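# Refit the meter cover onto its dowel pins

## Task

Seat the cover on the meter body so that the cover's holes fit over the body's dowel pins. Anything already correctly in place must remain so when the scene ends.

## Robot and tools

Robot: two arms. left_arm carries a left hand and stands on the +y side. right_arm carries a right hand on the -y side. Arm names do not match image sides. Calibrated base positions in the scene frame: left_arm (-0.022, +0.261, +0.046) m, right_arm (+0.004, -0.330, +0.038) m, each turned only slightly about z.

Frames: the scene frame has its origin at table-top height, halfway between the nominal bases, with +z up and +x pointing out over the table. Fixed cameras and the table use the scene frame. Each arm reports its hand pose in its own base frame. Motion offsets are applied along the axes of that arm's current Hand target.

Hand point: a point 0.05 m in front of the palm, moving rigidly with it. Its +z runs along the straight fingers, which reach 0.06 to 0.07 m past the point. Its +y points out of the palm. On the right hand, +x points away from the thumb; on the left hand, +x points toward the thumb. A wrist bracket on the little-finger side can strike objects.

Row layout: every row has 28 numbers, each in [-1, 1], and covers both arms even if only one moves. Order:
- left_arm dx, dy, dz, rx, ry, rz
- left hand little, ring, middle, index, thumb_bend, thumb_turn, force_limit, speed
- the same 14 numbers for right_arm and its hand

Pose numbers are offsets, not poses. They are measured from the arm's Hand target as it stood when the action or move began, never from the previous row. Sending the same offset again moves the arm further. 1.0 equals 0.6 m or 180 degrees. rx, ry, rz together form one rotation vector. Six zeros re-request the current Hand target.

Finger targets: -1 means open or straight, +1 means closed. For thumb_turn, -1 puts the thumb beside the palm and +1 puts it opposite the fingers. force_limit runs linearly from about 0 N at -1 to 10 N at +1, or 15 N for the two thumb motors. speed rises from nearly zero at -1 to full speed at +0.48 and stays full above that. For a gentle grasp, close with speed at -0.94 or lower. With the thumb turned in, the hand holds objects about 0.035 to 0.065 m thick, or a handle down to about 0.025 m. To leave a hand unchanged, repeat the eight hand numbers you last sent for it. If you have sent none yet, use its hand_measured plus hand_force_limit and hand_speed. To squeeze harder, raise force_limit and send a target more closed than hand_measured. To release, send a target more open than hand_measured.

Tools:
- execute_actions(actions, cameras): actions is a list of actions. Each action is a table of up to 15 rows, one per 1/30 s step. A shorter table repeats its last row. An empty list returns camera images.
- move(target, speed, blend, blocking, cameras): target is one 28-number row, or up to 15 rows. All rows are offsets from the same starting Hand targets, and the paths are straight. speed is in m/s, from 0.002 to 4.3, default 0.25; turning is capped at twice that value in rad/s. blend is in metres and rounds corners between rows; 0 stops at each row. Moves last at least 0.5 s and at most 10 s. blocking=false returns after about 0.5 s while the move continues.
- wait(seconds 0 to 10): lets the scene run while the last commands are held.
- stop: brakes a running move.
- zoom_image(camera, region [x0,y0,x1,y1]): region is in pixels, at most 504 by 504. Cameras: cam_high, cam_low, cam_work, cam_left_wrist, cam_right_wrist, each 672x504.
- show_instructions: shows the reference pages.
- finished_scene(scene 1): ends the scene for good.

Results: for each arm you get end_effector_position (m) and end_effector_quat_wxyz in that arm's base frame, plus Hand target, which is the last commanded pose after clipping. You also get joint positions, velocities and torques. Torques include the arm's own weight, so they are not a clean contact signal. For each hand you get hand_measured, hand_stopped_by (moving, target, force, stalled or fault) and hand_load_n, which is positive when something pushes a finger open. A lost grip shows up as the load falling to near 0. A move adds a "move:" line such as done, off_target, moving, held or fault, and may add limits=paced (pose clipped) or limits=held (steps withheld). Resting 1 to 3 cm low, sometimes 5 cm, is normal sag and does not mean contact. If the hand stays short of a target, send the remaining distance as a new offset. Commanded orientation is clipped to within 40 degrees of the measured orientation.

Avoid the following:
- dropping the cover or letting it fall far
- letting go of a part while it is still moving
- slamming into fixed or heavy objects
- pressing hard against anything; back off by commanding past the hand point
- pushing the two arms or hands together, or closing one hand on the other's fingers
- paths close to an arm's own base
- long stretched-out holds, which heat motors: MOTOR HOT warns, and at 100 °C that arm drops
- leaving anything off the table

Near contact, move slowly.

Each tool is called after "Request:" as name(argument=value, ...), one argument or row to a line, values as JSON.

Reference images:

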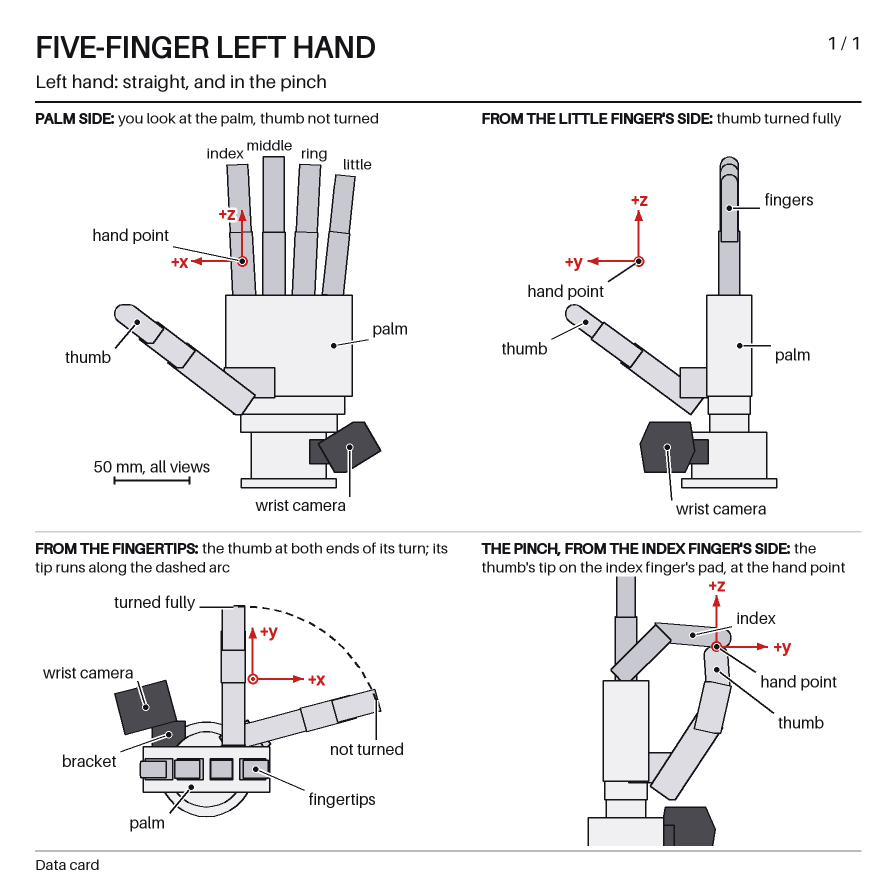

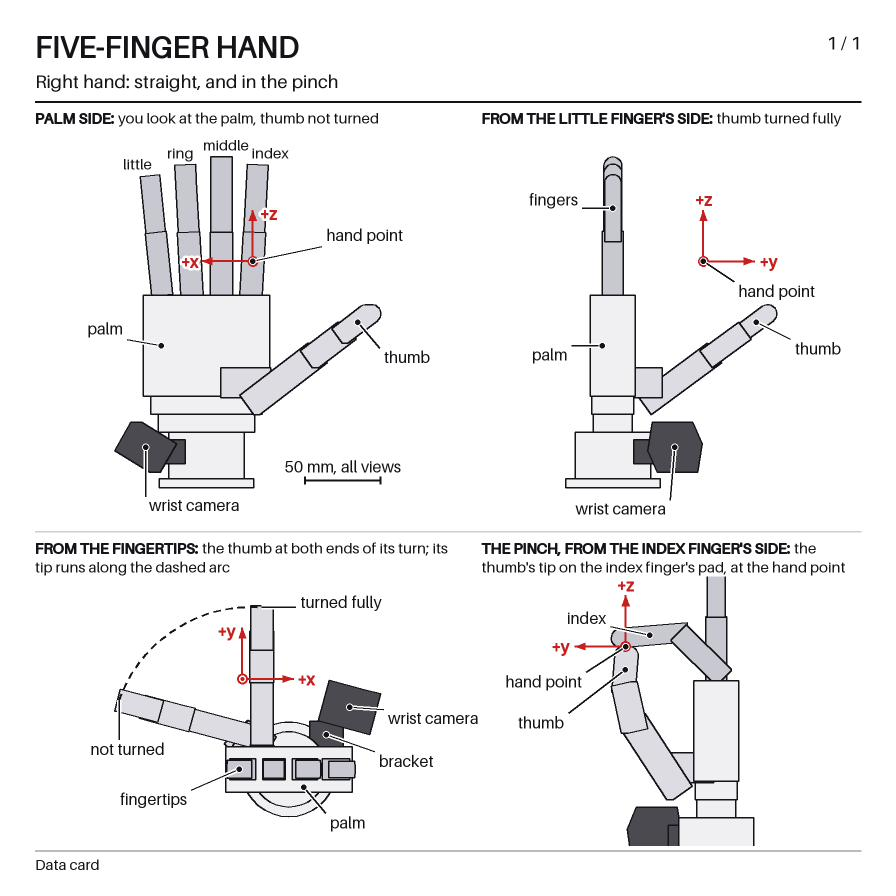

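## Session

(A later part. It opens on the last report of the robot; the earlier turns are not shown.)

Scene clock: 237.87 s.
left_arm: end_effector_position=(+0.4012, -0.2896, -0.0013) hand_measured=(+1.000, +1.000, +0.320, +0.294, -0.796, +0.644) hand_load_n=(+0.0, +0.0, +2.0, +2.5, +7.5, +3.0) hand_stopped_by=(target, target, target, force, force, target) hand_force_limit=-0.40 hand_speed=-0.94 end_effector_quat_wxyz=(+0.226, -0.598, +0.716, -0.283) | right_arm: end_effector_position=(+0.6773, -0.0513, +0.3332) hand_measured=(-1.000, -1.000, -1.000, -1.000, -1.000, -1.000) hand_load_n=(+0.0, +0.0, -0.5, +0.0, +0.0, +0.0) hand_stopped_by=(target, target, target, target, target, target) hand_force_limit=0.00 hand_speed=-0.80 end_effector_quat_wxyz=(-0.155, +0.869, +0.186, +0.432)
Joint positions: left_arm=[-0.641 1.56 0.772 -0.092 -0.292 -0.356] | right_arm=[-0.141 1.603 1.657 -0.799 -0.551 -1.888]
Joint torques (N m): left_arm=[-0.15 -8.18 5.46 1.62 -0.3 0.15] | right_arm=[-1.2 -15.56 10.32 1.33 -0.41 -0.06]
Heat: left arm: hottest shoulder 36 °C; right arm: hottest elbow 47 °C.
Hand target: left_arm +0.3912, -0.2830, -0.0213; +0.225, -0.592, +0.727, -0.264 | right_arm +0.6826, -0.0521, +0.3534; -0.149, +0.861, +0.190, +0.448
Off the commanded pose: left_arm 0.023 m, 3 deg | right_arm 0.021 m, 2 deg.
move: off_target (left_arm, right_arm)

Request:
wait(
  seconds=0.1,
  cameras=["cam_left_wrist","cam_work"],
)

Request:
zoom_image(
  camera="cam_left_wrist",
  region=[130, 200, 250, 320],
)

Request:
zoom_image(
  camera="cam_work",
  region=[411, 275, 501, 365],
)

Scene clock: 238.43 s.
left_arm: end_effector_position=(+0.4012, -0.2896, -0.0013) hand_measured=(+1.000, +1.000, +0.320, +0.294, -0.796, +0.644) hand_load_n=(+0.0, +0.0, +2.0, +2.5, +7.5, +3.0) hand_stopped_by=(target, target, target, force, force, target) hand_force_limit=-0.40 hand_speed=-0.94 end_effector_quat_wxyz=(+0.226, -0.598, +0.716, -0.283) | right_arm: end_effector_position=(+0.6773, -0.0513, +0.3332) hand_measured=(-1.000, -1.000, -1.000, -1.000, -1.000, -1.000) hand_load_n=(+0.0, +0.0, +0.0, +0.0, +0.0, +0.0) hand_stopped_by=(target, target, target, target, target, target) hand_force_limit=0.00 hand_speed=-0.80 end_effector_quat_wxyz=(-0.155, +0.869, +0.186, +0.432)
Joint positions: left_arm=[-0.641 1.56 0.772 -0.092 -0.292 -0.356] | right_arm=[-0.141 1.603 1.657 -0.799 -0.551 -1.888]
Joint torques (N m): left_arm=[-0.03 -8 5.56 1.65 -0.29 0.15] | right_arm=[-1.26 -15.5 10.33 1.31 -0.41 -0.06]
Heat: left arm: hottest shoulder 36 °C; right arm: hottest elbow 47 °C.
Hand target: left_arm +0.3912, -0.2830, -0.0213; +0.225, -0.592, +0.727, -0.264 | right_arm +0.6826, -0.0521, +0.3534; -0.149, +0.861, +0.190, +0.448
Off the commanded pose: left_arm 0.023 m, 3 deg | right_arm 0.021 m, 2 deg.
wait: 0.10 s; at rest from the start
Images, in order (width x height): cam_work 672x504, cam_left_wrist 672x504.

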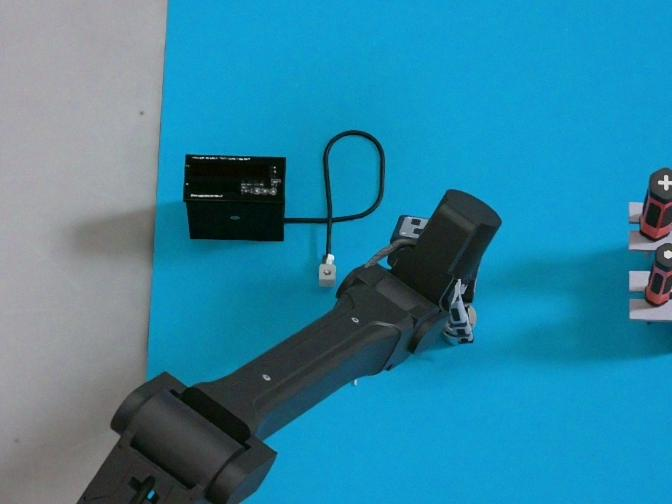

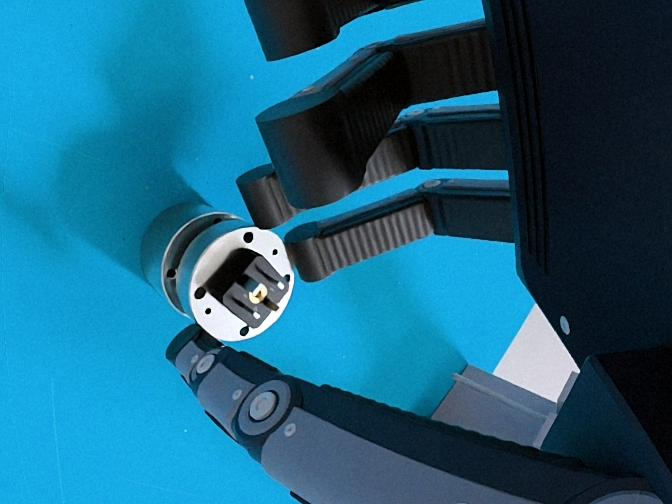

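Scaled by 4.200 from the camera's 672x504 image, which has a finer 960x720 frame.

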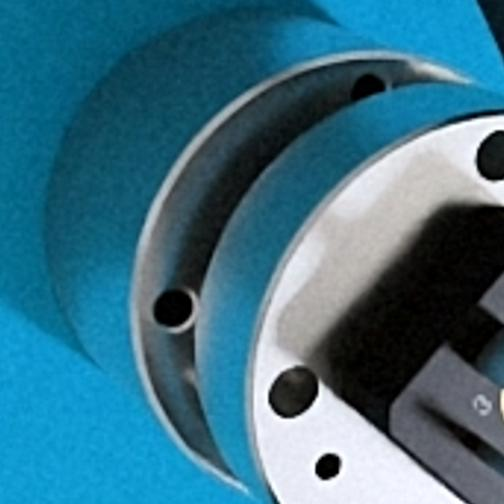

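Scaled by 5.600 from the camera's 672x504 image, which has a finer 960x720 frame.

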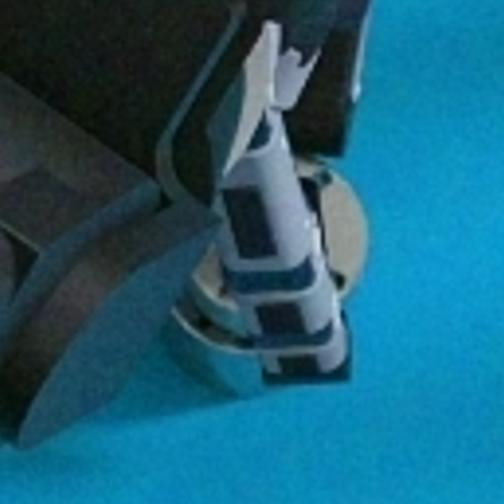

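Request:
zoom_image(
  camera="cam_left_wrist",
  region=[180, 220, 300, 350],
)

Scaled by 3.877 from the camera's 672x504 image, which has a finer 960x720 frame.

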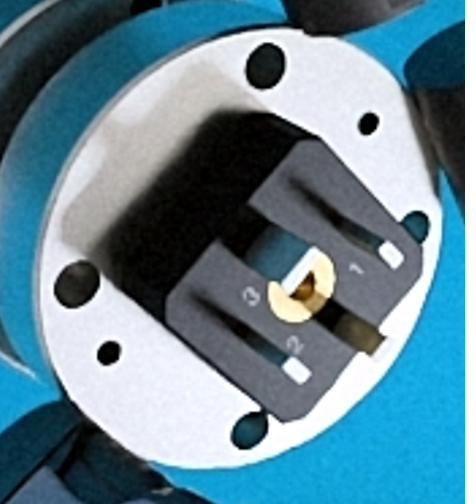

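Request:
move(
  target=[
    [-0.0007,-0.0325,-0.0379,0.0037,0.0037,-0.0067,1,1,0.32,0.34,-0.62,0.645,-0.4,-0.94,0,0,0,0,0,0,-1,-1,-1,-1,-1,-1,0,-0.8],
    [0.0849,-0.1664,0.0175,0.0037,0.0037,-0.0067,1,1,0.32,0.34,-0.62,0.645,-0.4,-0.94,0,0,0,0,0,0,-1,-1,-1,-1,-1,-1,0,-0.8],
  ],
  speed=[0.06,0.12],
  blend=[0.005,0],
  cameras=["cam_left_wrist","cam_work"],
)

Request:
zoom_image(
  camera="cam_left_wrist",
  region=[180, 220, 300, 350],
)

Scene clock: 252.70 s.
left_arm: end_effector_position=(+0.4489, -0.3334, +0.0282) hand_measured=(+1.000, +1.000, +0.320, +0.294, -0.796, +0.644) hand_load_n=(+0.0, +0.0, +2.0, +2.5, +7.0, +2.0) hand_stopped_by=(target, target, target, force, force, target) hand_force_limit=-0.40 hand_speed=-0.94 end_effector_quat_wxyz=(+0.222, -0.596, +0.725, -0.266) | right_arm: end_effector_position=(+0.6773, -0.0513, +0.3332) hand_measured=(-1.000, -1.000, -1.000, -1.000, -1.000, -1.000) hand_load_n=(+0.0, +0.0, +0.0, +0.0, +0.0, +0.0) hand_stopped_by=(target, target, target, target, target, target) hand_force_limit=0.00 hand_speed=-0.80 end_effector_quat_wxyz=(-0.155, +0.869, +0.186, +0.432)
Joint positions: left_arm=[-0.654 1.657 1.018 -0.278 -0.297 -0.358] | right_arm=[-0.141 1.603 1.657 -0.799 -0.551 -1.888]
Joint torques (N m): left_arm=[-0.5 -9.35 12.51 0.72 -0.23 -0.2] | right_arm=[-1.2 -15.56 10.33 1.32 -0.41 -0.05]
Heat: left arm: hottest shoulder 36 °C; right arm: hottest elbow 47 °C.
Hand target: left_arm +0.4619, -0.3500, +0.0350; +0.222, -0.597, +0.720, -0.274 | right_arm +0.6826, -0.0521, +0.3534; -0.149, +0.861, +0.190, +0.448
Off the commanded pose: left_arm 0.022 m, 1 deg | right_arm 0.021 m, 2 deg.
move: off_target (left_arm, right_arm)
Images, in order (width x height): cam_work 672x504, cam_left_wrist 672x504.

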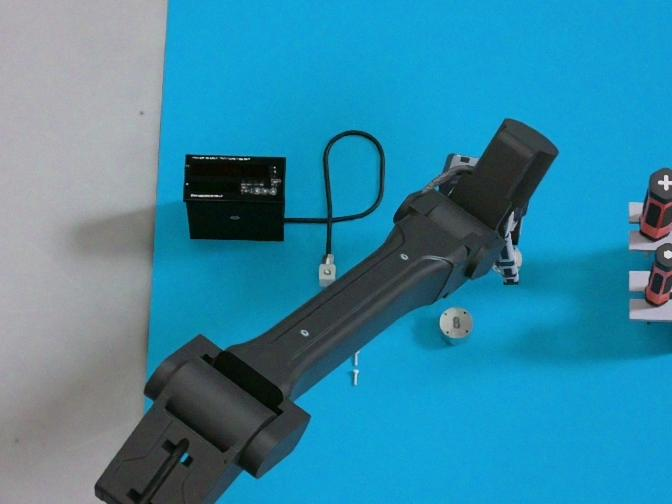

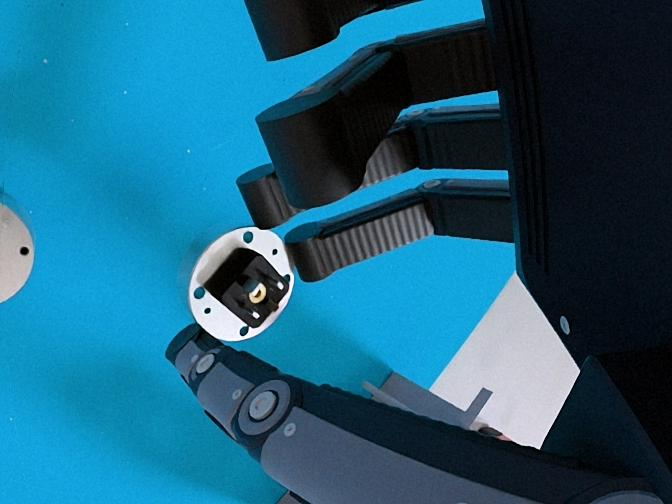

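Scaled by 3.877 from the camera's 672x504 image, which has a finer 960x720 frame.

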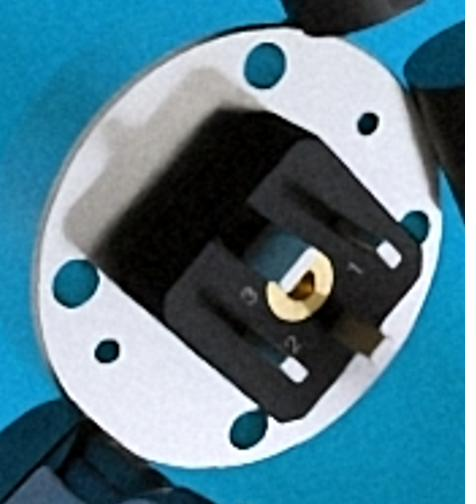

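Request:
move(
  target=[-0.0006,0.0495,0.0562,0,0,0,1,1,0.32,0.34,-0.62,0.645,-0.4,-0.94,0,0,0,0,0,0,-1,-1,-1,-1,-1,-1,0,-0.8],
  speed=0.08,
)

Scene clock: 255.53 s.
left_arm: end_effector_position=(+0.4585, -0.3408, -0.0041) hand_measured=(+1.000, +1.000, +0.320, +0.294, -0.796, +0.644) hand_load_n=(+0.0, +0.0, +2.0, +2.5, +7.5, +2.0) hand_stopped_by=(target, target, target, force, force, target) hand_force_limit=-0.40 hand_speed=-0.94 end_effector_quat_wxyz=(+0.223, -0.596, +0.723, -0.269) | right_arm: end_effector_position=(+0.6773, -0.0513, +0.3332) hand_measured=(-1.000, -1.000, -1.000, -1.000, -1.000, -1.000) hand_load_n=(+0.0, +0.0, +0.0, +0.0, +0.0, +0.0) hand_stopped_by=(target, target, target, target, target, target) hand_force_limit=0.00 hand_speed=-0.80 end_effector_quat_wxyz=(-0.155, +0.869, +0.186, +0.432)
Joint positions: left_arm=[-0.654 1.738 1.018 -0.191 -0.297 -0.359] | right_arm=[-0.141 1.603 1.657 -0.799 -0.551 -1.888]
Joint torques (N m): left_arm=[-0.21 -10.58 8.61 1.72 -0.22 -0.18] | right_arm=[-1.26 -15.5 10.33 1.32 -0.41 -0.05]
Heat: left arm: hottest shoulder 36 °C; right arm: hottest elbow 47 °C.
Hand target: left_arm +0.4619, -0.3500, -0.0100; +0.222, -0.597, +0.720, -0.274 | right_arm +0.6826, -0.0521, +0.3534; -0.149, +0.861, +0.190, +0.448
Off the commanded pose: left_arm 0.011 m, 1 deg | right_arm 0.021 m, 2 deg.
move: off_target (left_arm, right_arm)

Request:
move(
  target=[-0.0002,0.0198,0.0225,0,0,0,1,1,0.32,0.34,-0.62,0.645,-0.4,-0.94,0,0,0,0,0,0,-1,-1,-1,-1,-1,-1,0,-0.8],
  speed=0.06,
  cameras=["cam_left_wrist","cam_work"],
)

Scene clock: 257.03 s.
left_arm: end_effector_position=(+0.4639, -0.3448, -0.0160) hand_measured=(+1.000, +1.000, +0.320, +0.294, -0.796, +0.644) hand_load_n=(+0.0, +0.0, +2.5, +2.5, +7.5, +2.0) hand_stopped_by=(target, target, target, force, force, target) hand_force_limit=-0.40 hand_speed=-0.94 end_effector_quat_wxyz=(+0.225, -0.595, +0.721, -0.276) | right_arm: end_effector_position=(+0.6773, -0.0513, +0.3332) hand_measured=(-1.000, -1.000, -1.000, -1.000, -1.000, -1.000) hand_load_n=(+0.0, +0.0, +0.0, +0.0, +0.0, +0.0) hand_stopped_by=(target, target, target, target, target, target) hand_force_limit=0.00 hand_speed=-0.80 end_effector_quat_wxyz=(-0.155, +0.869, +0.186, +0.432)
Joint positions: left_arm=[-0.654 1.771 1.018 -0.144 -0.298 -0.359] | right_arm=[-0.141 1.603 1.657 -0.799 -0.551 -1.888]
Joint torques (N m): left_arm=[-0.67 -11.11 7.49 1.8 -0.22 -0.19] | right_arm=[-1.2 -15.62 10.32 1.33 -0.41 -0.05]
Heat: left arm: hottest shoulder 36 °C; right arm: hottest elbow 47 °C.
Hand target: left_arm +0.4620, -0.3500, -0.0278; +0.222, -0.597, +0.720, -0.275 | right_arm +0.6826, -0.0521, +0.3534; -0.149, +0.861, +0.190, +0.448
Off the commanded pose: left_arm 0.013 m, 0 deg | right_arm 0.021 m, 2 deg.
move: off_target (left_arm, right_arm)
Images, in order (width x height): cam_work 672x504, cam_left_wrist 672x504.

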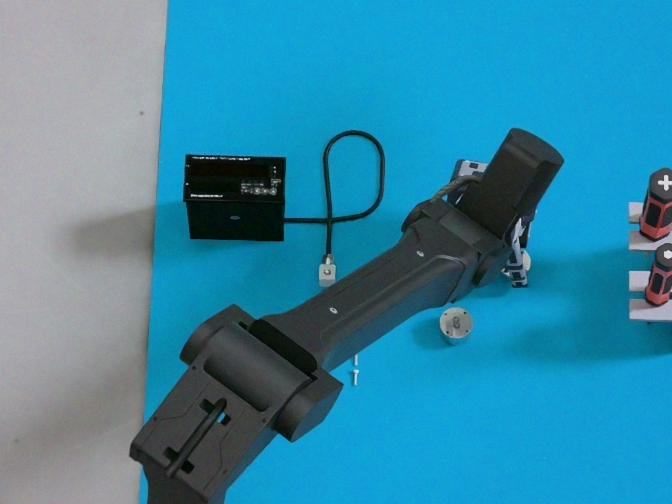

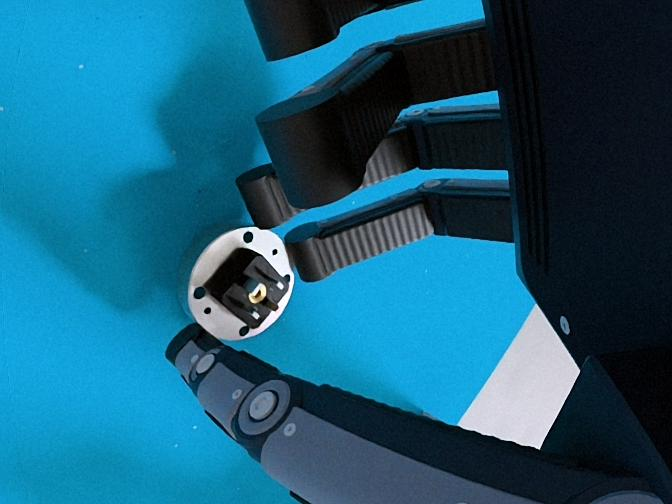

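Request:
move(
  target=[-0.0001,0.0110,0.0125,-0.0017,-0.0006,0.0005,1,1,0.32,0.34,-0.62,0.645,-0.4,-0.94,0,0,0,0,0,0,-1,-1,-1,-1,-1,-1,0,-0.8],
  speed=0.05,
)

Scene clock: 258.73 s.
left_arm: end_effector_position=(+0.4646, -0.3453, -0.0251) hand_measured=(+1.000, +1.000, +0.320, +0.294, -0.796, +0.644) hand_load_n=(+0.0, +0.0, +2.5, +2.5, +7.0, +2.0) hand_stopped_by=(target, target, target, force, force, target) hand_force_limit=-0.40 hand_speed=-0.94 end_effector_quat_wxyz=(+0.224, -0.595, +0.722, -0.274) | right_arm: end_effector_position=(+0.6773, -0.0513, +0.3332) hand_measured=(-1.000, -1.000, -1.000, -1.000, -1.000, -1.000) hand_load_n=(+0.0, +0.0, +0.0, +0.0, +0.5, +0.0) hand_stopped_by=(target, target, target, target, target, target) hand_force_limit=0.00 hand_speed=-0.80 end_effector_quat_wxyz=(-0.155, +0.869, +0.186, +0.432)
Joint positions: left_arm=[-0.654 1.791 1.018 -0.128 -0.298 -0.359] | right_arm=[-0.141 1.603 1.657 -0.799 -0.551 -1.888]
Joint torques (N m): left_arm=[-0.32 -10.64 7.2 1.89 -0.24 -0.23] | right_arm=[-1.14 -15.56 10.32 1.32 -0.4 -0.05]
Heat: left arm: hottest shoulder 36 °C; right arm: hottest elbow 47 °C.
Hand target: left_arm +0.4619, -0.3500, -0.0378; +0.221, -0.597, +0.721, -0.272 | right_arm +0.6826, -0.0521, +0.3534; -0.149, +0.861, +0.190, +0.448
Off the commanded pose: left_arm 0.014 m, 0 deg | right_arm 0.021 m, 2 deg.
move: off_target (left_arm, right_arm)

Request:
move(
  target=[0,0.0050,0.0056,0,0,0,1,1,0.32,0.34,-0.62,0.645,-0.4,-0.94,0,0,0,0,0,0,-1,-1,-1,-1,-1,-1,0,-0.8],
  speed=0.03,
  cameras=["cam_left_wrist"],
)

Request:
zoom_image(
  camera="cam_left_wrist",
  region=[160, 210, 310, 360],
)

Scene clock: 260.70 s.
left_arm: end_effector_position=(+0.4663, -0.3466, -0.0255) hand_measured=(+1.000, +1.000, +0.320, +0.294, -0.796, +0.644) hand_load_n=(+0.0, +0.0, +3.0, +1.5, +7.5, +1.5) hand_stopped_by=(target, target, target, force, force, target) hand_force_limit=-0.40 hand_speed=-0.94 end_effector_quat_wxyz=(+0.225, -0.595, +0.720, -0.277) | right_arm: end_effector_position=(+0.6773, -0.0513, +0.3332) hand_measured=(-1.000, -1.000, -1.000, -1.000, -1.000, -1.000) hand_load_n=(+0.0, +0.0, +0.0, +0.0, +0.0, +0.0) hand_stopped_by=(target, target, target, target, target, target) hand_force_limit=0.00 hand_speed=-0.80 end_effector_quat_wxyz=(-0.155, +0.869, +0.186, +0.432)
Joint positions: left_arm=[-0.654 1.795 1.018 -0.117 -0.298 -0.359] | right_arm=[-0.141 1.603 1.657 -0.799 -0.551 -1.888]
Joint torques (N m): left_arm=[-0.32 -10.4 6.75 1.85 -0.25 -0.18] | right_arm=[-1.14 -15.56 10.32 1.33 -0.4 -0.05]
Heat: left arm: hottest shoulder 36 °C; right arm: hottest elbow 47 °C.
Hand target: left_arm +0.4619, -0.3500, -0.0423; +0.221, -0.597, +0.721, -0.272 | right_arm +0.6826, -0.0521, +0.3534; -0.149, +0.861, +0.190, +0.448
Off the commanded pose: left_arm 0.018 m, 1 deg | right_arm 0.021 m, 2 deg.
move: off_target (left_arm, right_arm)
Images, in order (width x height): cam_left_wrist 672x504.

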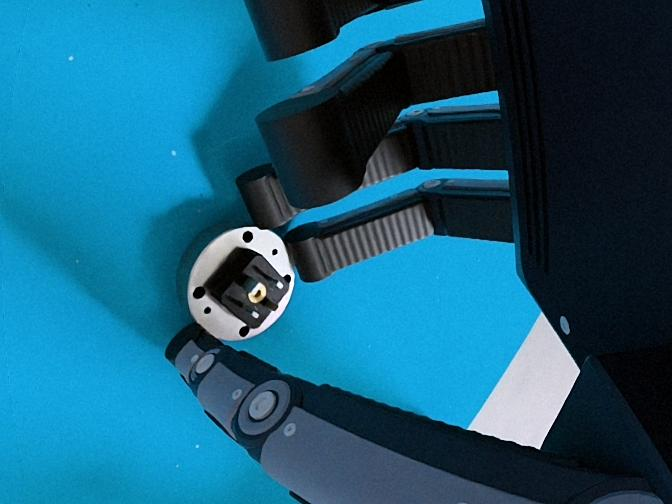

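Scaled by 3.360 from the camera's 672x504 image, which has a finer 960x720 frame.

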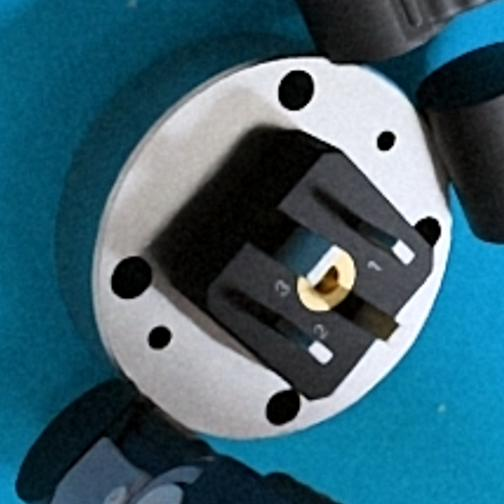

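Request:
move(
  target=[0,0,0,0,0,0,1,1,0.32,0.34,-0.84,0.645,-0.4,-0.92,0,0,0,0,0,0,-1,-1,-1,-1,-1,-1,0,-0.8],
  speed=0.03,
  cameras=["cam_left_wrist"],
)

Request:
zoom_image(
  camera="cam_left_wrist",
  region=[160, 210, 310, 360],
)

Scene clock: 261.90 s.
left_arm: end_effector_position=(+0.4666, -0.3467, -0.0258) hand_measured=(+1.000, +1.000, +0.320, +0.294, -0.840, +0.644) hand_load_n=(+0.0, +0.0, +0.0, +0.0, +0.0, +0.0) hand_stopped_by=(target, target, target, force, target, target) hand_force_limit=-0.40 hand_speed=-0.92 end_effector_quat_wxyz=(+0.225, -0.595, +0.720, -0.278) | right_arm: end_effector_position=(+0.6773, -0.0513, +0.3332) hand_measured=(-1.000, -1.000, -1.000, -1.000, -1.000, -1.000) hand_load_n=(+0.0, +0.0, +0.0, +0.0, +0.0, +0.0) hand_stopped_by=(target, target, target, target, target, target) hand_force_limit=0.00 hand_speed=-0.80 end_effector_quat_wxyz=(-0.155, +0.869, +0.186, +0.432)
Joint positions: left_arm=[-0.654 1.796 1.018 -0.115 -0.299 -0.359] | right_arm=[-0.141 1.603 1.657 -0.799 -0.551 -1.888]
Joint torques (N m): left_arm=[-0.67 -10.64 7.02 1.94 -0.22 -0.19] | right_arm=[-1.14 -15.56 10.35 1.31 -0.4 -0.06]
Heat: left arm: hottest shoulder 36 °C; right arm: hottest elbow 47 °C.
Hand target: left_arm +0.4619, -0.3501, -0.0423; +0.221, -0.597, +0.721, -0.272 | right_arm +0.6826, -0.0521, +0.3534; -0.149, +0.861, +0.190, +0.448
Off the commanded pose: left_arm 0.017 m, 1 deg | right_arm 0.021 m, 2 deg.
move: off_target (left_arm, right_arm)
Images, in order (width x height): cam_left_wrist 672x504.

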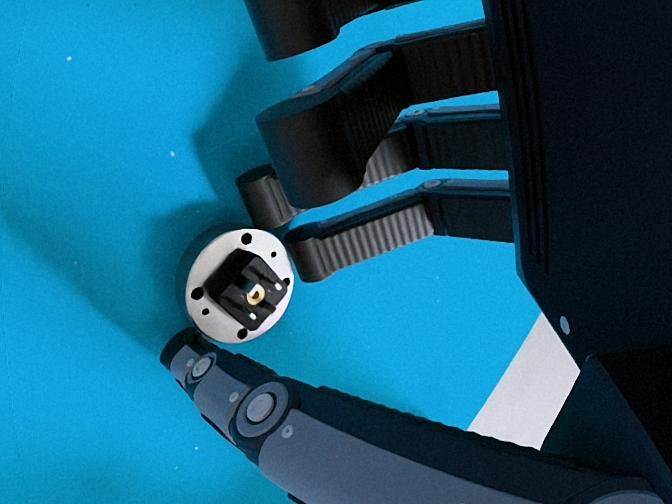

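Scaled by 3.360 from the camera's 672x504 image, which has a finer 960x720 frame.

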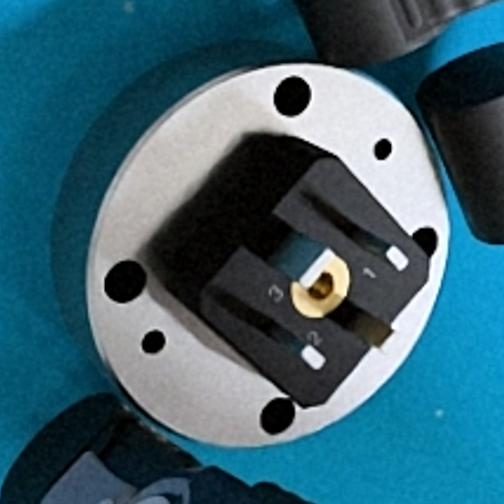

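Request:
move(
  target=[0,0.0033,0.0037,-0.0011,-0.0004,0.0003,1,1,0.32,0.34,-0.84,0.645,-0.4,-0.92,0,0,0,0,0,0,-1,-1,-1,-1,-1,-1,0,-0.8],
  speed=0.03,
)

Scene clock: 263.53 s.
left_arm: end_effector_position=(+0.4666, -0.3466, -0.0282) hand_measured=(+1.000, +1.000, +0.320, +0.294, -0.840, +0.644) hand_load_n=(+0.0, +0.0, +0.0, +0.0, +0.0, +0.0) hand_stopped_by=(target, target, target, force, target, target) hand_force_limit=-0.40 hand_speed=-0.92 end_effector_quat_wxyz=(+0.225, -0.595, +0.720, -0.277) | right_arm: end_effector_position=(+0.6773, -0.0513, +0.3332) hand_measured=(-1.000, -1.000, -1.000, -1.000, -1.000, -1.000) hand_load_n=(+0.0, +0.5, +0.0, +0.0, +0.0, +0.0) hand_stopped_by=(target, target, target, target, target, target) hand_force_limit=0.00 hand_speed=-0.80 end_effector_quat_wxyz=(-0.155, +0.869, +0.186, +0.432)
Joint positions: left_arm=[-0.654 1.801 1.018 -0.112 -0.299 -0.359] | right_arm=[-0.141 1.603 1.657 -0.799 -0.551 -1.888]
Joint torques (N m): left_arm=[-0.21 -10.34 7.1 1.7 -0.18 -0.19] | right_arm=[-1.14 -15.5 10.35 1.31 -0.41 -0.05]
Heat: left arm: hottest shoulder 36 °C; right arm: hottest elbow 48 °C.
Hand target: left_arm +0.4618, -0.3500, -0.0453; +0.221, -0.598, +0.722, -0.270 | right_arm +0.6826, -0.0521, +0.3534; -0.149, +0.861, +0.190, +0.448
Off the commanded pose: left_arm 0.018 m, 1 deg | right_arm 0.021 m, 2 deg.
move: off_target (left_arm, right_arm)

Request:
execute_actions(
  actions=[],
  cameras=["cam_work", "cam_left_wrist"],
)

Scene clock: 266.00 s.
left_arm: end_effector_position=(+0.4666, -0.3466, -0.0282) hand_measured=(+1.000, +1.000, +0.320, +0.294, -0.840, +0.644) hand_load_n=(+0.0, +0.0, +0.0, +0.0, +0.0, +0.0) hand_stopped_by=(target, target, target, force, target, target) hand_force_limit=-0.40 hand_speed=-0.92 end_effector_quat_wxyz=(+0.225, -0.595, +0.720, -0.277) | right_arm: end_effector_position=(+0.6773, -0.0513, +0.3332) hand_measured=(-1.000, -1.000, -1.000, -1.000, -1.000, -1.000) hand_load_n=(+0.0, +0.0, +0.0, +0.0, +0.0, +0.0) hand_stopped_by=(target, target, target, target, target, target) hand_force_limit=0.00 hand_speed=-0.80 end_effector_quat_wxyz=(-0.155, +0.869, +0.186, +0.432)
Joint positions: left_arm=[-0.654 1.801 1.018 -0.112 -0.299 -0.359] | right_arm=[-0.141 1.603 1.657 -0.799 -0.551 -1.888]
Joint velocities: within noise
Joint torques (N m): left_arm=[-0.26 -10.7 7.13 1.68 -0.19 -0.17] | right_arm=[-1.2 -15.56 10.33 1.32 -0.4 -0.05]
Heat: left arm: hottest shoulder 36 °C; right arm: hottest elbow 48 °C.
Hand target: left_arm +0.4618, -0.3500, -0.0453; +0.221, -0.598, +0.722, -0.270 | right_arm +0.6826, -0.0521, +0.3534; -0.149, +0.861, +0.190, +0.448
Off the commanded pose: left_arm 0.018 m, 1 deg | right_arm 0.021 m, 2 deg.
Images, in order (width x height): cam_work 672x504, cam_left_wrist 672x504.

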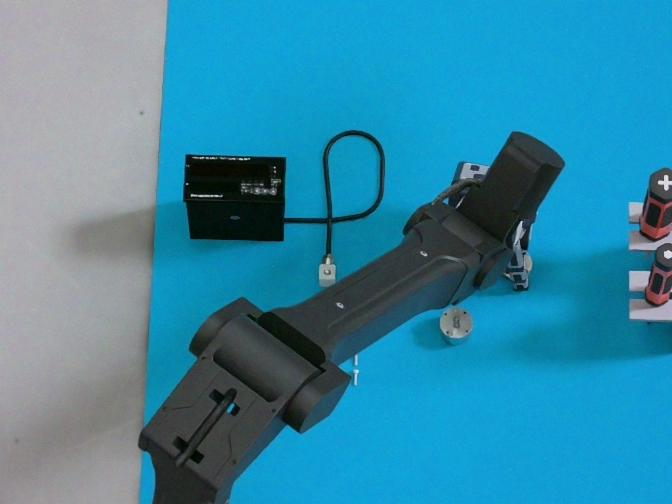

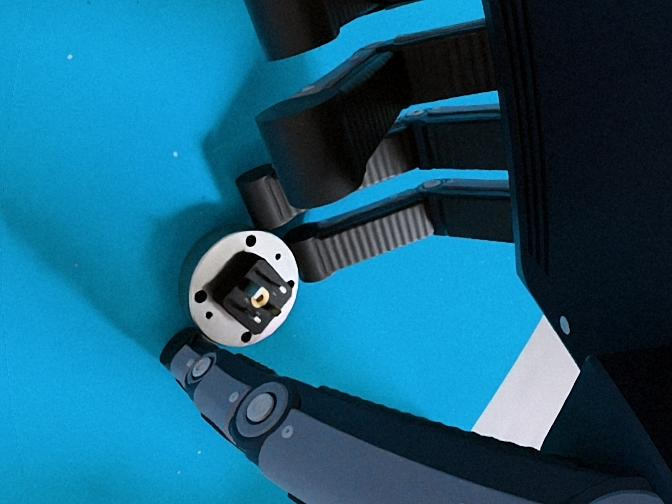

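Request:
execute_actions(
  actions=[
    [[0,0,0,0,0,0,1,1,0.32,0.34,-0.6,0.645,-0.3,-0.94,0,0,0,0,0,0,-1,-1,-1,-1,-1,-1,0,-0.8]],
  ],
  cameras=["cam_left_wrist"],
)

Request:
wait(
  seconds=1,
  cameras=["cam_left_wrist"],
)

Scene clock: 267.67 s.
left_arm: end_effector_position=(+0.4665, -0.3468, -0.0282) hand_measured=(+1.000, +1.000, +0.320, +0.294, -0.816, +0.644) hand_load_n=(+0.0, +0.0, +1.0, +1.0, +5.5, +1.0) hand_stopped_by=(target, target, target, force, force, target) hand_force_limit=-0.30 hand_speed=-0.94 end_effector_quat_wxyz=(+0.225, -0.595, +0.720, -0.277) | right_arm: end_effector_position=(+0.6773, -0.0513, +0.3332) hand_measured=(-1.000, -1.000, -1.000, -1.000, -1.000, -1.000) hand_load_n=(+0.0, +0.0, +0.0, +0.0, +0.0, +0.0) hand_stopped_by=(target, target, target, target, target, target) hand_force_limit=0.00 hand_speed=-0.80 end_effector_quat_wxyz=(-0.155, +0.869, +0.186, +0.432)
Joint positions: left_arm=[-0.655 1.801 1.018 -0.112 -0.299 -0.359] | right_arm=[-0.141 1.603 1.657 -0.799 -0.551 -1.888]
Joint torques (N m): left_arm=[-0.26 -10.81 7.08 1.8 -0.17 -0.17] | right_arm=[-1.2 -15.5 10.33 1.33 -0.4 -0.06]
Heat: left arm: hottest shoulder 36 °C; right arm: hottest elbow 48 °C.
Hand target: left_arm +0.4617, -0.3502, -0.0453; +0.221, -0.597, +0.722, -0.270 | right_arm +0.6826, -0.0521, +0.3534; -0.149, +0.861, +0.190, +0.448
Off the commanded pose: left_arm 0.018 m, 1 deg | right_arm 0.021 m, 2 deg.
Images, in order (width x height): cam_left_wrist 672x504.

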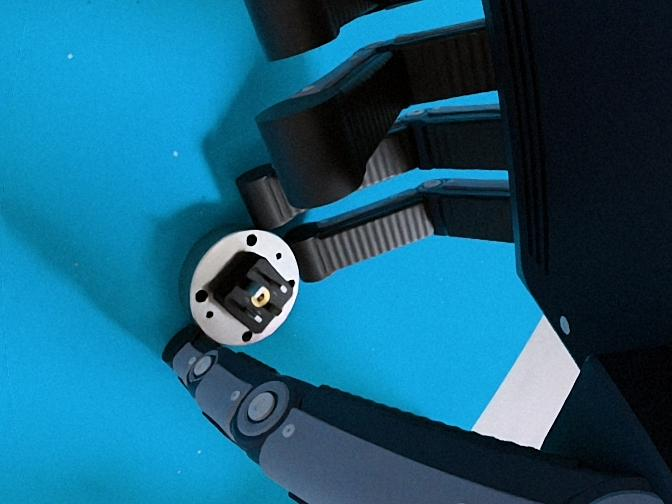

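Scene clock: 268.67 s.
left_arm: end_effector_position=(+0.4665, -0.3468, -0.0282) hand_measured=(+1.000, +1.000, +0.320, +0.294, -0.816, +0.644) hand_load_n=(+0.0, +0.0, +1.0, +1.5, +5.5, +0.5) hand_stopped_by=(target, target, target, force, force, target) hand_force_limit=-0.30 hand_speed=-0.94 end_effector_quat_wxyz=(+0.225, -0.595, +0.720, -0.277) | right_arm: end_effector_position=(+0.6773, -0.0513, +0.3332) hand_measured=(-1.000, -1.000, -1.000, -1.000, -1.000, -1.000) hand_load_n=(+0.0, +0.0, +0.0, +0.0, +0.0, +0.0) hand_stopped_by=(target, target, target, target, target, target) hand_force_limit=0.00 hand_speed=-0.80 end_effector_quat_wxyz=(-0.155, +0.869, +0.186, +0.432)
Joint positions: left_arm=[-0.655 1.801 1.018 -0.112 -0.299 -0.359] | right_arm=[-0.141 1.603 1.657 -0.799 -0.551 -1.888]
Joint torques (N m): left_arm=[-0.03 -10.52 7.01 1.74 -0.17 -0.19] | right_arm=[-1.14 -15.62 10.33 1.33 -0.41 -0.05]
Heat: left arm: hottest shoulder 36 °C; right arm: hottest elbow 48 °C.
Hand target: left_arm +0.4617, -0.3502, -0.0453; +0.221, -0.597, +0.722, -0.270 | right_arm +0.6826, -0.0521, +0.3534; -0.149, +0.861, +0.190, +0.448
Off the commanded pose: left_arm 0.018 m, 1 deg | right_arm 0.021 m, 2 deg.
wait: 1.00 s; at rest by 0.17 s
Images, in order (width x height): cam_left_wrist 672x504.

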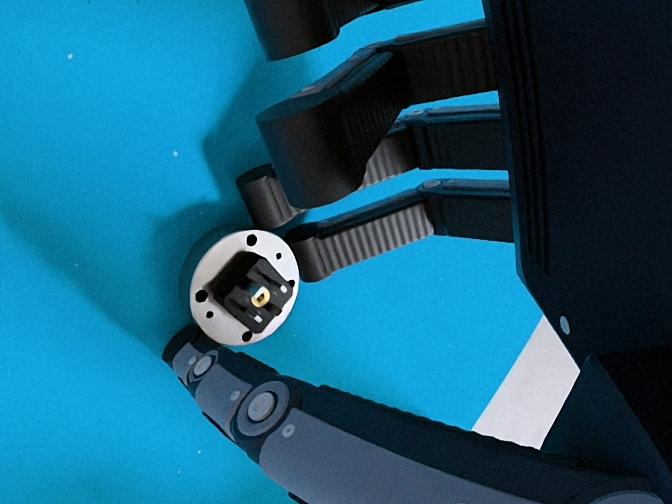

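Request:
execute_actions(
  actions=[
    [[0,0,0,0,0,0,1,1,0.35,0.36,-0.6,0.645,-0.4,-0.94,0,0,0,0,0,0,-1,-1,-1,-1,-1,-1,0,-0.8]],
  ],
)

Request:
execute_actions(
  actions=[
    [[0,0,0,0,0,0,1,1,0.35,0.36,-0.58,0.645,0.2,-0.94,0,0,0,0,0,0,-1,-1,-1,-1,-1,-1,0,-0.8]],
  ],
  cameras=["cam_left_wrist"],
)

Scene clock: 269.97 s.
left_arm: end_effector_position=(+0.4665, -0.3467, -0.0284) hand_measured=(+1.000, +1.000, +0.342, +0.304, -0.816, +0.644) hand_load_n=(+0.0, +0.0, +3.0, +2.0, +8.0, +1.5) hand_stopped_by=(target, target, force, force, force, target) hand_force_limit=-0.40 hand_speed=-0.94 end_effector_quat_wxyz=(+0.225, -0.595, +0.720, -0.276) | right_arm: end_effector_position=(+0.6773, -0.0513, +0.3332) hand_measured=(-1.000, -1.000, -1.000, -1.000, -1.000, -1.000) hand_load_n=(+0.0, +0.0, +0.0, -0.5, +0.0, -0.5) hand_stopped_by=(target, target, target, target, target, target) hand_force_limit=0.00 hand_speed=-0.80 end_effector_quat_wxyz=(-0.155, +0.869, +0.186, +0.432)
Joint positions: left_arm=[-0.655 1.801 1.018 -0.112 -0.299 -0.359] | right_arm=[-0.141 1.603 1.657 -0.799 -0.551 -1.888]
Joint torques (N m): left_arm=[-0.44 -10.7 7.2 1.7 -0.17 -0.18] | right_arm=[-1.2 -15.56 10.33 1.31 -0.4 -0.06]
Heat: left arm: hottest shoulder 36 °C; right arm: hottest elbow 48 °C.
Hand target: left_arm +0.4617, -0.3501, -0.0454; +0.221, -0.597, +0.722, -0.270 | right_arm +0.6826, -0.0521, +0.3534; -0.149, +0.861, +0.190, +0.448
Off the commanded pose: left_arm 0.018 m, 1 deg | right_arm 0.021 m, 2 deg.

Scene clock: 270.67 s.
left_arm: end_effector_position=(+0.4665, -0.3467, -0.0284) hand_measured=(+1.000, +1.000, +0.342, +0.304, -0.814, +0.644) hand_load_n=(+0.0, +0.0, +3.0, +2.5, +8.5, +2.0) hand_stopped_by=(target, target, force, force, force, target) hand_force_limit=0.20 hand_speed=-0.94 end_effector_quat_wxyz=(+0.225, -0.595, +0.720, -0.276) | right_arm: end_effector_position=(+0.6773, -0.0513, +0.3332) hand_measured=(-1.000, -1.000, -1.000, -1.000, -1.000, -1.000) hand_load_n=(+0.0, +0.0, +0.0, +0.0, +0.0, +0.0) hand_stopped_by=(target, target, target, target, target, target) hand_force_limit=0.00 hand_speed=-0.80 end_effector_quat_wxyz=(-0.155, +0.869, +0.186, +0.432)
Joint positions: left_arm=[-0.655 1.801 1.018 -0.112 -0.299 -0.359] | right_arm=[-0.141 1.603 1.657 -0.799 -0.551 -1.888]
Joint torques (N m): left_arm=[-0.5 -10.7 7.05 1.63 -0.18 -0.14] | right_arm=[-1.2 -15.56 10.33 1.32 -0.4 -0.05]
Heat: left arm: hottest shoulder 36 °C; right arm: hottest elbow 48 °C.
Hand target: left_arm +0.4617, -0.3501, -0.0454; +0.221, -0.597, +0.722, -0.270 | right_arm +0.6826, -0.0521, +0.3534; -0.149, +0.861, +0.190, +0.448
Off the commanded pose: left_arm 0.018 m, 1 deg | right_arm 0.021 m, 2 deg.
Images, in order (width x height): cam_left_wrist 672x504.

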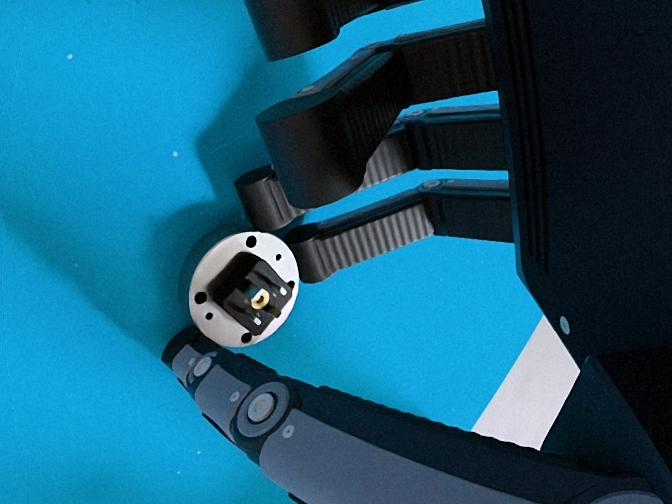

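Request:
zoom_image(
  camera="cam_left_wrist",
  region=[180, 220, 300, 350],
)

Scaled by 3.877 from the camera's 672x504 image, which has a finer 960x720 frame.

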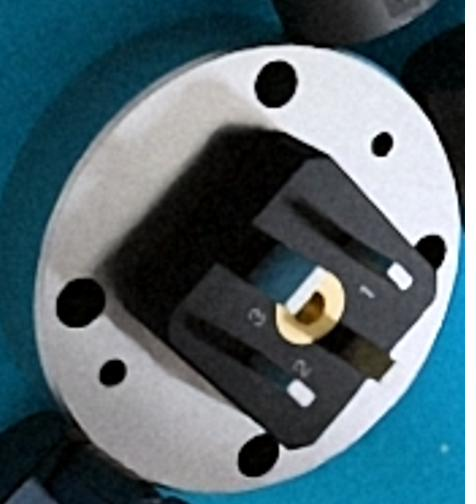

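Request:
move(
  target=[0.001, -0.099, -0.1125, 0, 0, 0, 1, 1, 0.35, 0.36, -0.58, 0.645, 0.2, -0.94, 0, 0, 0, 0, 0, 0, -1, -1, -1, -1, -1, -1, 0, -0.8],
  speed=0.05,
  cameras=["cam_left_wrist", "cam_work", "cam_low"],
)

Scene clock: 280.80 s.
left_arm: end_effector_position=(+0.4473, -0.3323, +0.0166) hand_measured=(+1.000, +1.000, +0.342, +0.304, -0.814, +0.644) hand_load_n=(+0.0, +0.0, +2.5, +3.0, +8.5, +2.5) hand_stopped_by=(target, target, force, force, force, target) hand_force_limit=0.20 hand_speed=-0.94 end_effector_quat_wxyz=(+0.217, -0.600, +0.730, -0.244) | right_arm: end_effector_position=(+0.6773, -0.0513, +0.3332) hand_measured=(-1.000, -1.000, -1.000, -1.000, -1.000, -1.000) hand_load_n=(+0.0, +0.0, +0.0, +0.0, +0.0, +0.0) hand_stopped_by=(target, target, target, target, target, target) hand_force_limit=0.00 hand_speed=-0.80 end_effector_quat_wxyz=(-0.155, +0.869, +0.186, +0.432)
Joint positions: left_arm=[-0.655 1.689 1.042 -0.32 -0.299 -0.365] | right_arm=[-0.141 1.603 1.657 -0.799 -0.551 -1.888]
Joint torques (N m): left_arm=[-0.56 -13.33 12.03 0.83 -0.14 -0.1] | right_arm=[-1.2 -15.56 10.33 1.33 -0.41 -0.05]
Heat: left arm: hottest shoulder 36 °C; right arm: hottest elbow 48 °C.
Hand target: left_arm +0.4625, -0.3506, +0.0446; +0.221, -0.597, +0.722, -0.270 | right_arm +0.6826, -0.0521, +0.3534; -0.149, +0.861, +0.190, +0.448
Off the commanded pose: left_arm 0.037 m, 3 deg | right_arm 0.021 m, 2 deg.
move: off_target (left_arm, right_arm)
Images, in order (width x height): cam_low 672x504, cam_work 672x504, cam_left_wrist 672x504.

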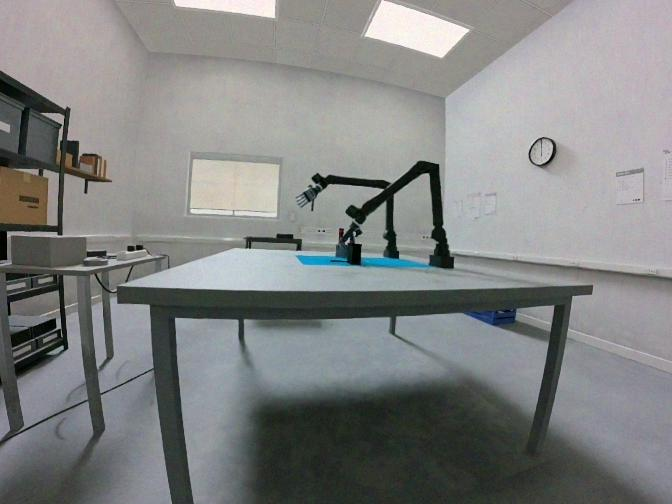

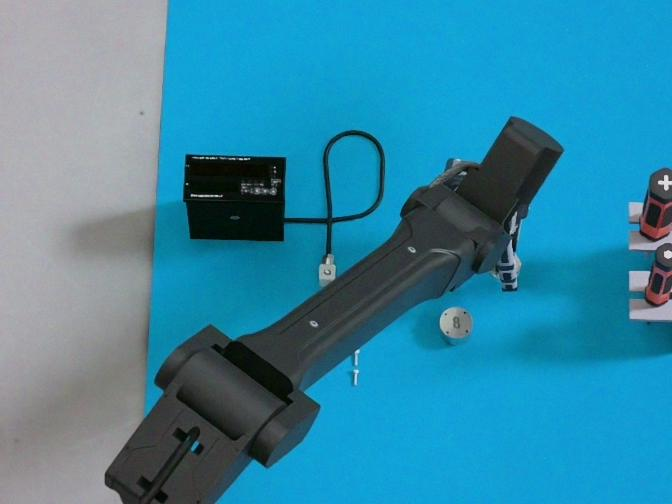

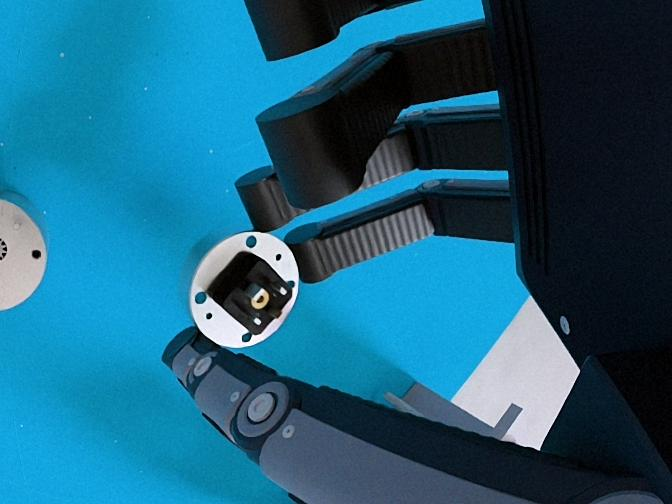

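Request:
zoom_image(
  camera="cam_left_wrist",
  region=[180, 220, 300, 350],
)

Scaled by 3.877 from the camera's 672x504 image, which has a finer 960x720 frame.

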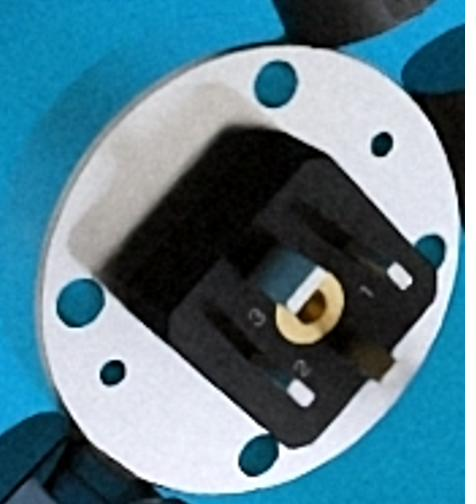

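Request:
move(
  target=[-0.0667, 0.0402, -0.1034, 0, -0.0018, -0.0021, 1, 1, 0.35, 0.36, -0.58, 0.645, 0.2, -0.94, 0, 0, 0, 0, 0, 0, -1, -1, -1, -1, -1, -1, 0, -0.8],
  speed=0.06,
  cameras=["cam_left_wrist", "cam_work"],
)

Scene clock: 284.13 s.
left_arm: end_effector_position=(+0.4162, -0.3074, +0.0745) hand_measured=(+1.000, +1.000, +0.342, +0.304, -0.814, +0.644) hand_load_n=(+0.0, +0.0, +2.5, +3.0, +8.5, +2.0) hand_stopped_by=(target, target, force, force, force, target) hand_force_limit=0.20 hand_speed=-0.94 end_effector_quat_wxyz=(+0.223, -0.598, +0.720, -0.273) | right_arm: end_effector_position=(+0.6773, -0.0513, +0.3332) hand_measured=(-1.000, -1.000, -1.000, -1.000, -1.000, -1.000) hand_load_n=(+0.0, +0.0, +0.0, +0.0, +0.0, +0.0) hand_stopped_by=(target, target, target, target, target, target) hand_force_limit=0.00 hand_speed=-0.80 end_effector_quat_wxyz=(-0.155, +0.869, +0.186, +0.432)
Joint positions: left_arm=[-0.652 1.48 0.943 -0.368 -0.297 -0.365] | right_arm=[-0.141 1.603 1.657 -0.799 -0.551 -1.888]
Joint torques (N m): left_arm=[1.03 -10.81 7.54 0.8 -0.06 0.04] | right_arm=[-1.14 -15.56 10.32 1.33 -0.41 -0.05]
Heat: left arm: hottest shoulder 36 °C; right arm: hottest elbow 48 °C.
Hand target: left_arm +0.4124, -0.2999, +0.0756; +0.222, -0.601, +0.719, -0.269 | right_arm +0.6826, -0.0521, +0.3534; -0.149, +0.861, +0.190, +0.448
Off the commanded pose: left_arm 0.008 m, 0 deg | right_arm 0.021 m, 2 deg.
move: off_target (right_arm)
Images, in order (width x height): cam_work 672x504, cam_left_wrist 672x504.

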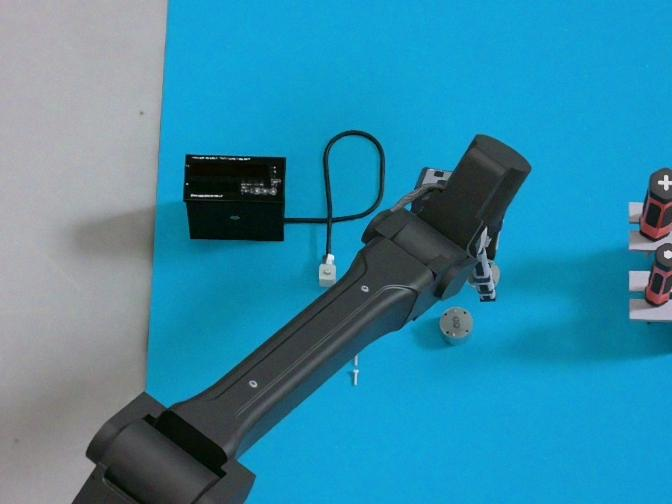

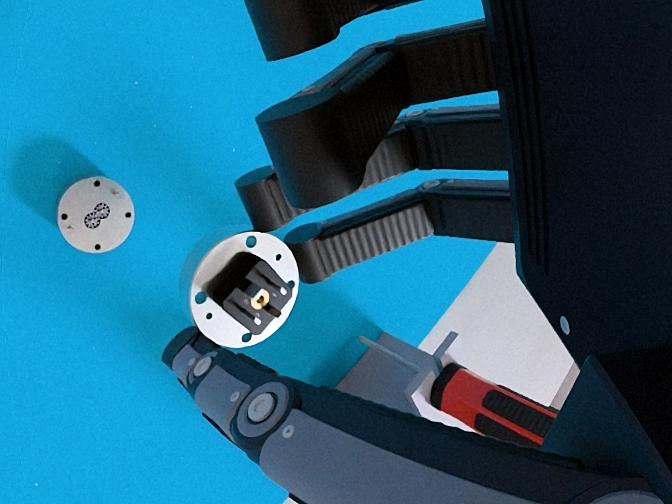

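Request:
move(
  target=[-0.0222, 0.0801, 0.0681, 0, 0, 0, 1, 1, 0.35, 0.36, -0.58, 0.645, 0.2, -0.94, 0, 0, 0, 0, 0, 0, -1, -1, -1, -1, -1, -1, 0, -0.8],
  speed=0.05,
  cameras=["cam_left_wrist"],
)

Scene clock: 287.63 s.
left_arm: end_effector_position=(+0.4052, -0.2914, +0.0264) hand_measured=(+1.000, +1.000, +0.342, +0.304, -0.814, +0.644) hand_load_n=(+0.0, +0.0, +2.5, +3.0, +8.5, +2.0) hand_stopped_by=(target, target, force, force, force, target) hand_force_limit=0.20 hand_speed=-0.94 end_effector_quat_wxyz=(+0.222, -0.601, +0.716, -0.277) | right_arm: end_effector_position=(+0.6773, -0.0513, +0.3332) hand_measured=(-1.000, -1.000, -1.000, -1.000, -1.000, -1.000) hand_load_n=(+0.0, +0.0, +0.0, -0.5, +0.0, +0.0) hand_stopped_by=(target, target, target, target, target, target) hand_force_limit=0.00 hand_speed=-0.80 end_effector_quat_wxyz=(-0.155, +0.869, +0.186, +0.432)
Joint positions: left_arm=[-0.636 1.514 0.823 -0.202 -0.286 -0.36] | right_arm=[-0.141 1.603 1.657 -0.799 -0.551 -1.888]
Joint torques (N m): left_arm=[0.85 -8 7.02 1.78 -0.02 0.13] | right_arm=[-1.2 -15.56 10.32 1.33 -0.41 -0.05]
Heat: left arm: hottest shoulder 37 °C; right arm: hottest elbow 48 °C.
Hand target: left_arm +0.4052, -0.2854, +0.0133; +0.222, -0.601, +0.719, -0.269 | right_arm +0.6826, -0.0521, +0.3534; -0.149, +0.861, +0.190, +0.448
Off the commanded pose: left_arm 0.015 m, 1 deg | right_arm 0.021 m, 2 deg.
move: off_target (left_arm, right_arm)
Images, in order (width x height): cam_left_wrist 672x504.

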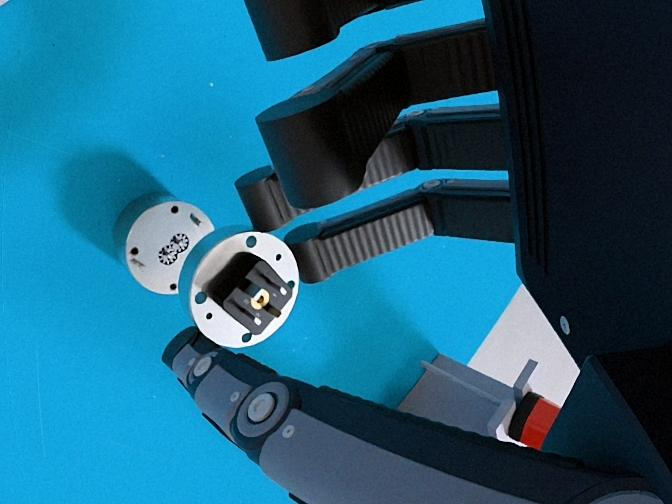

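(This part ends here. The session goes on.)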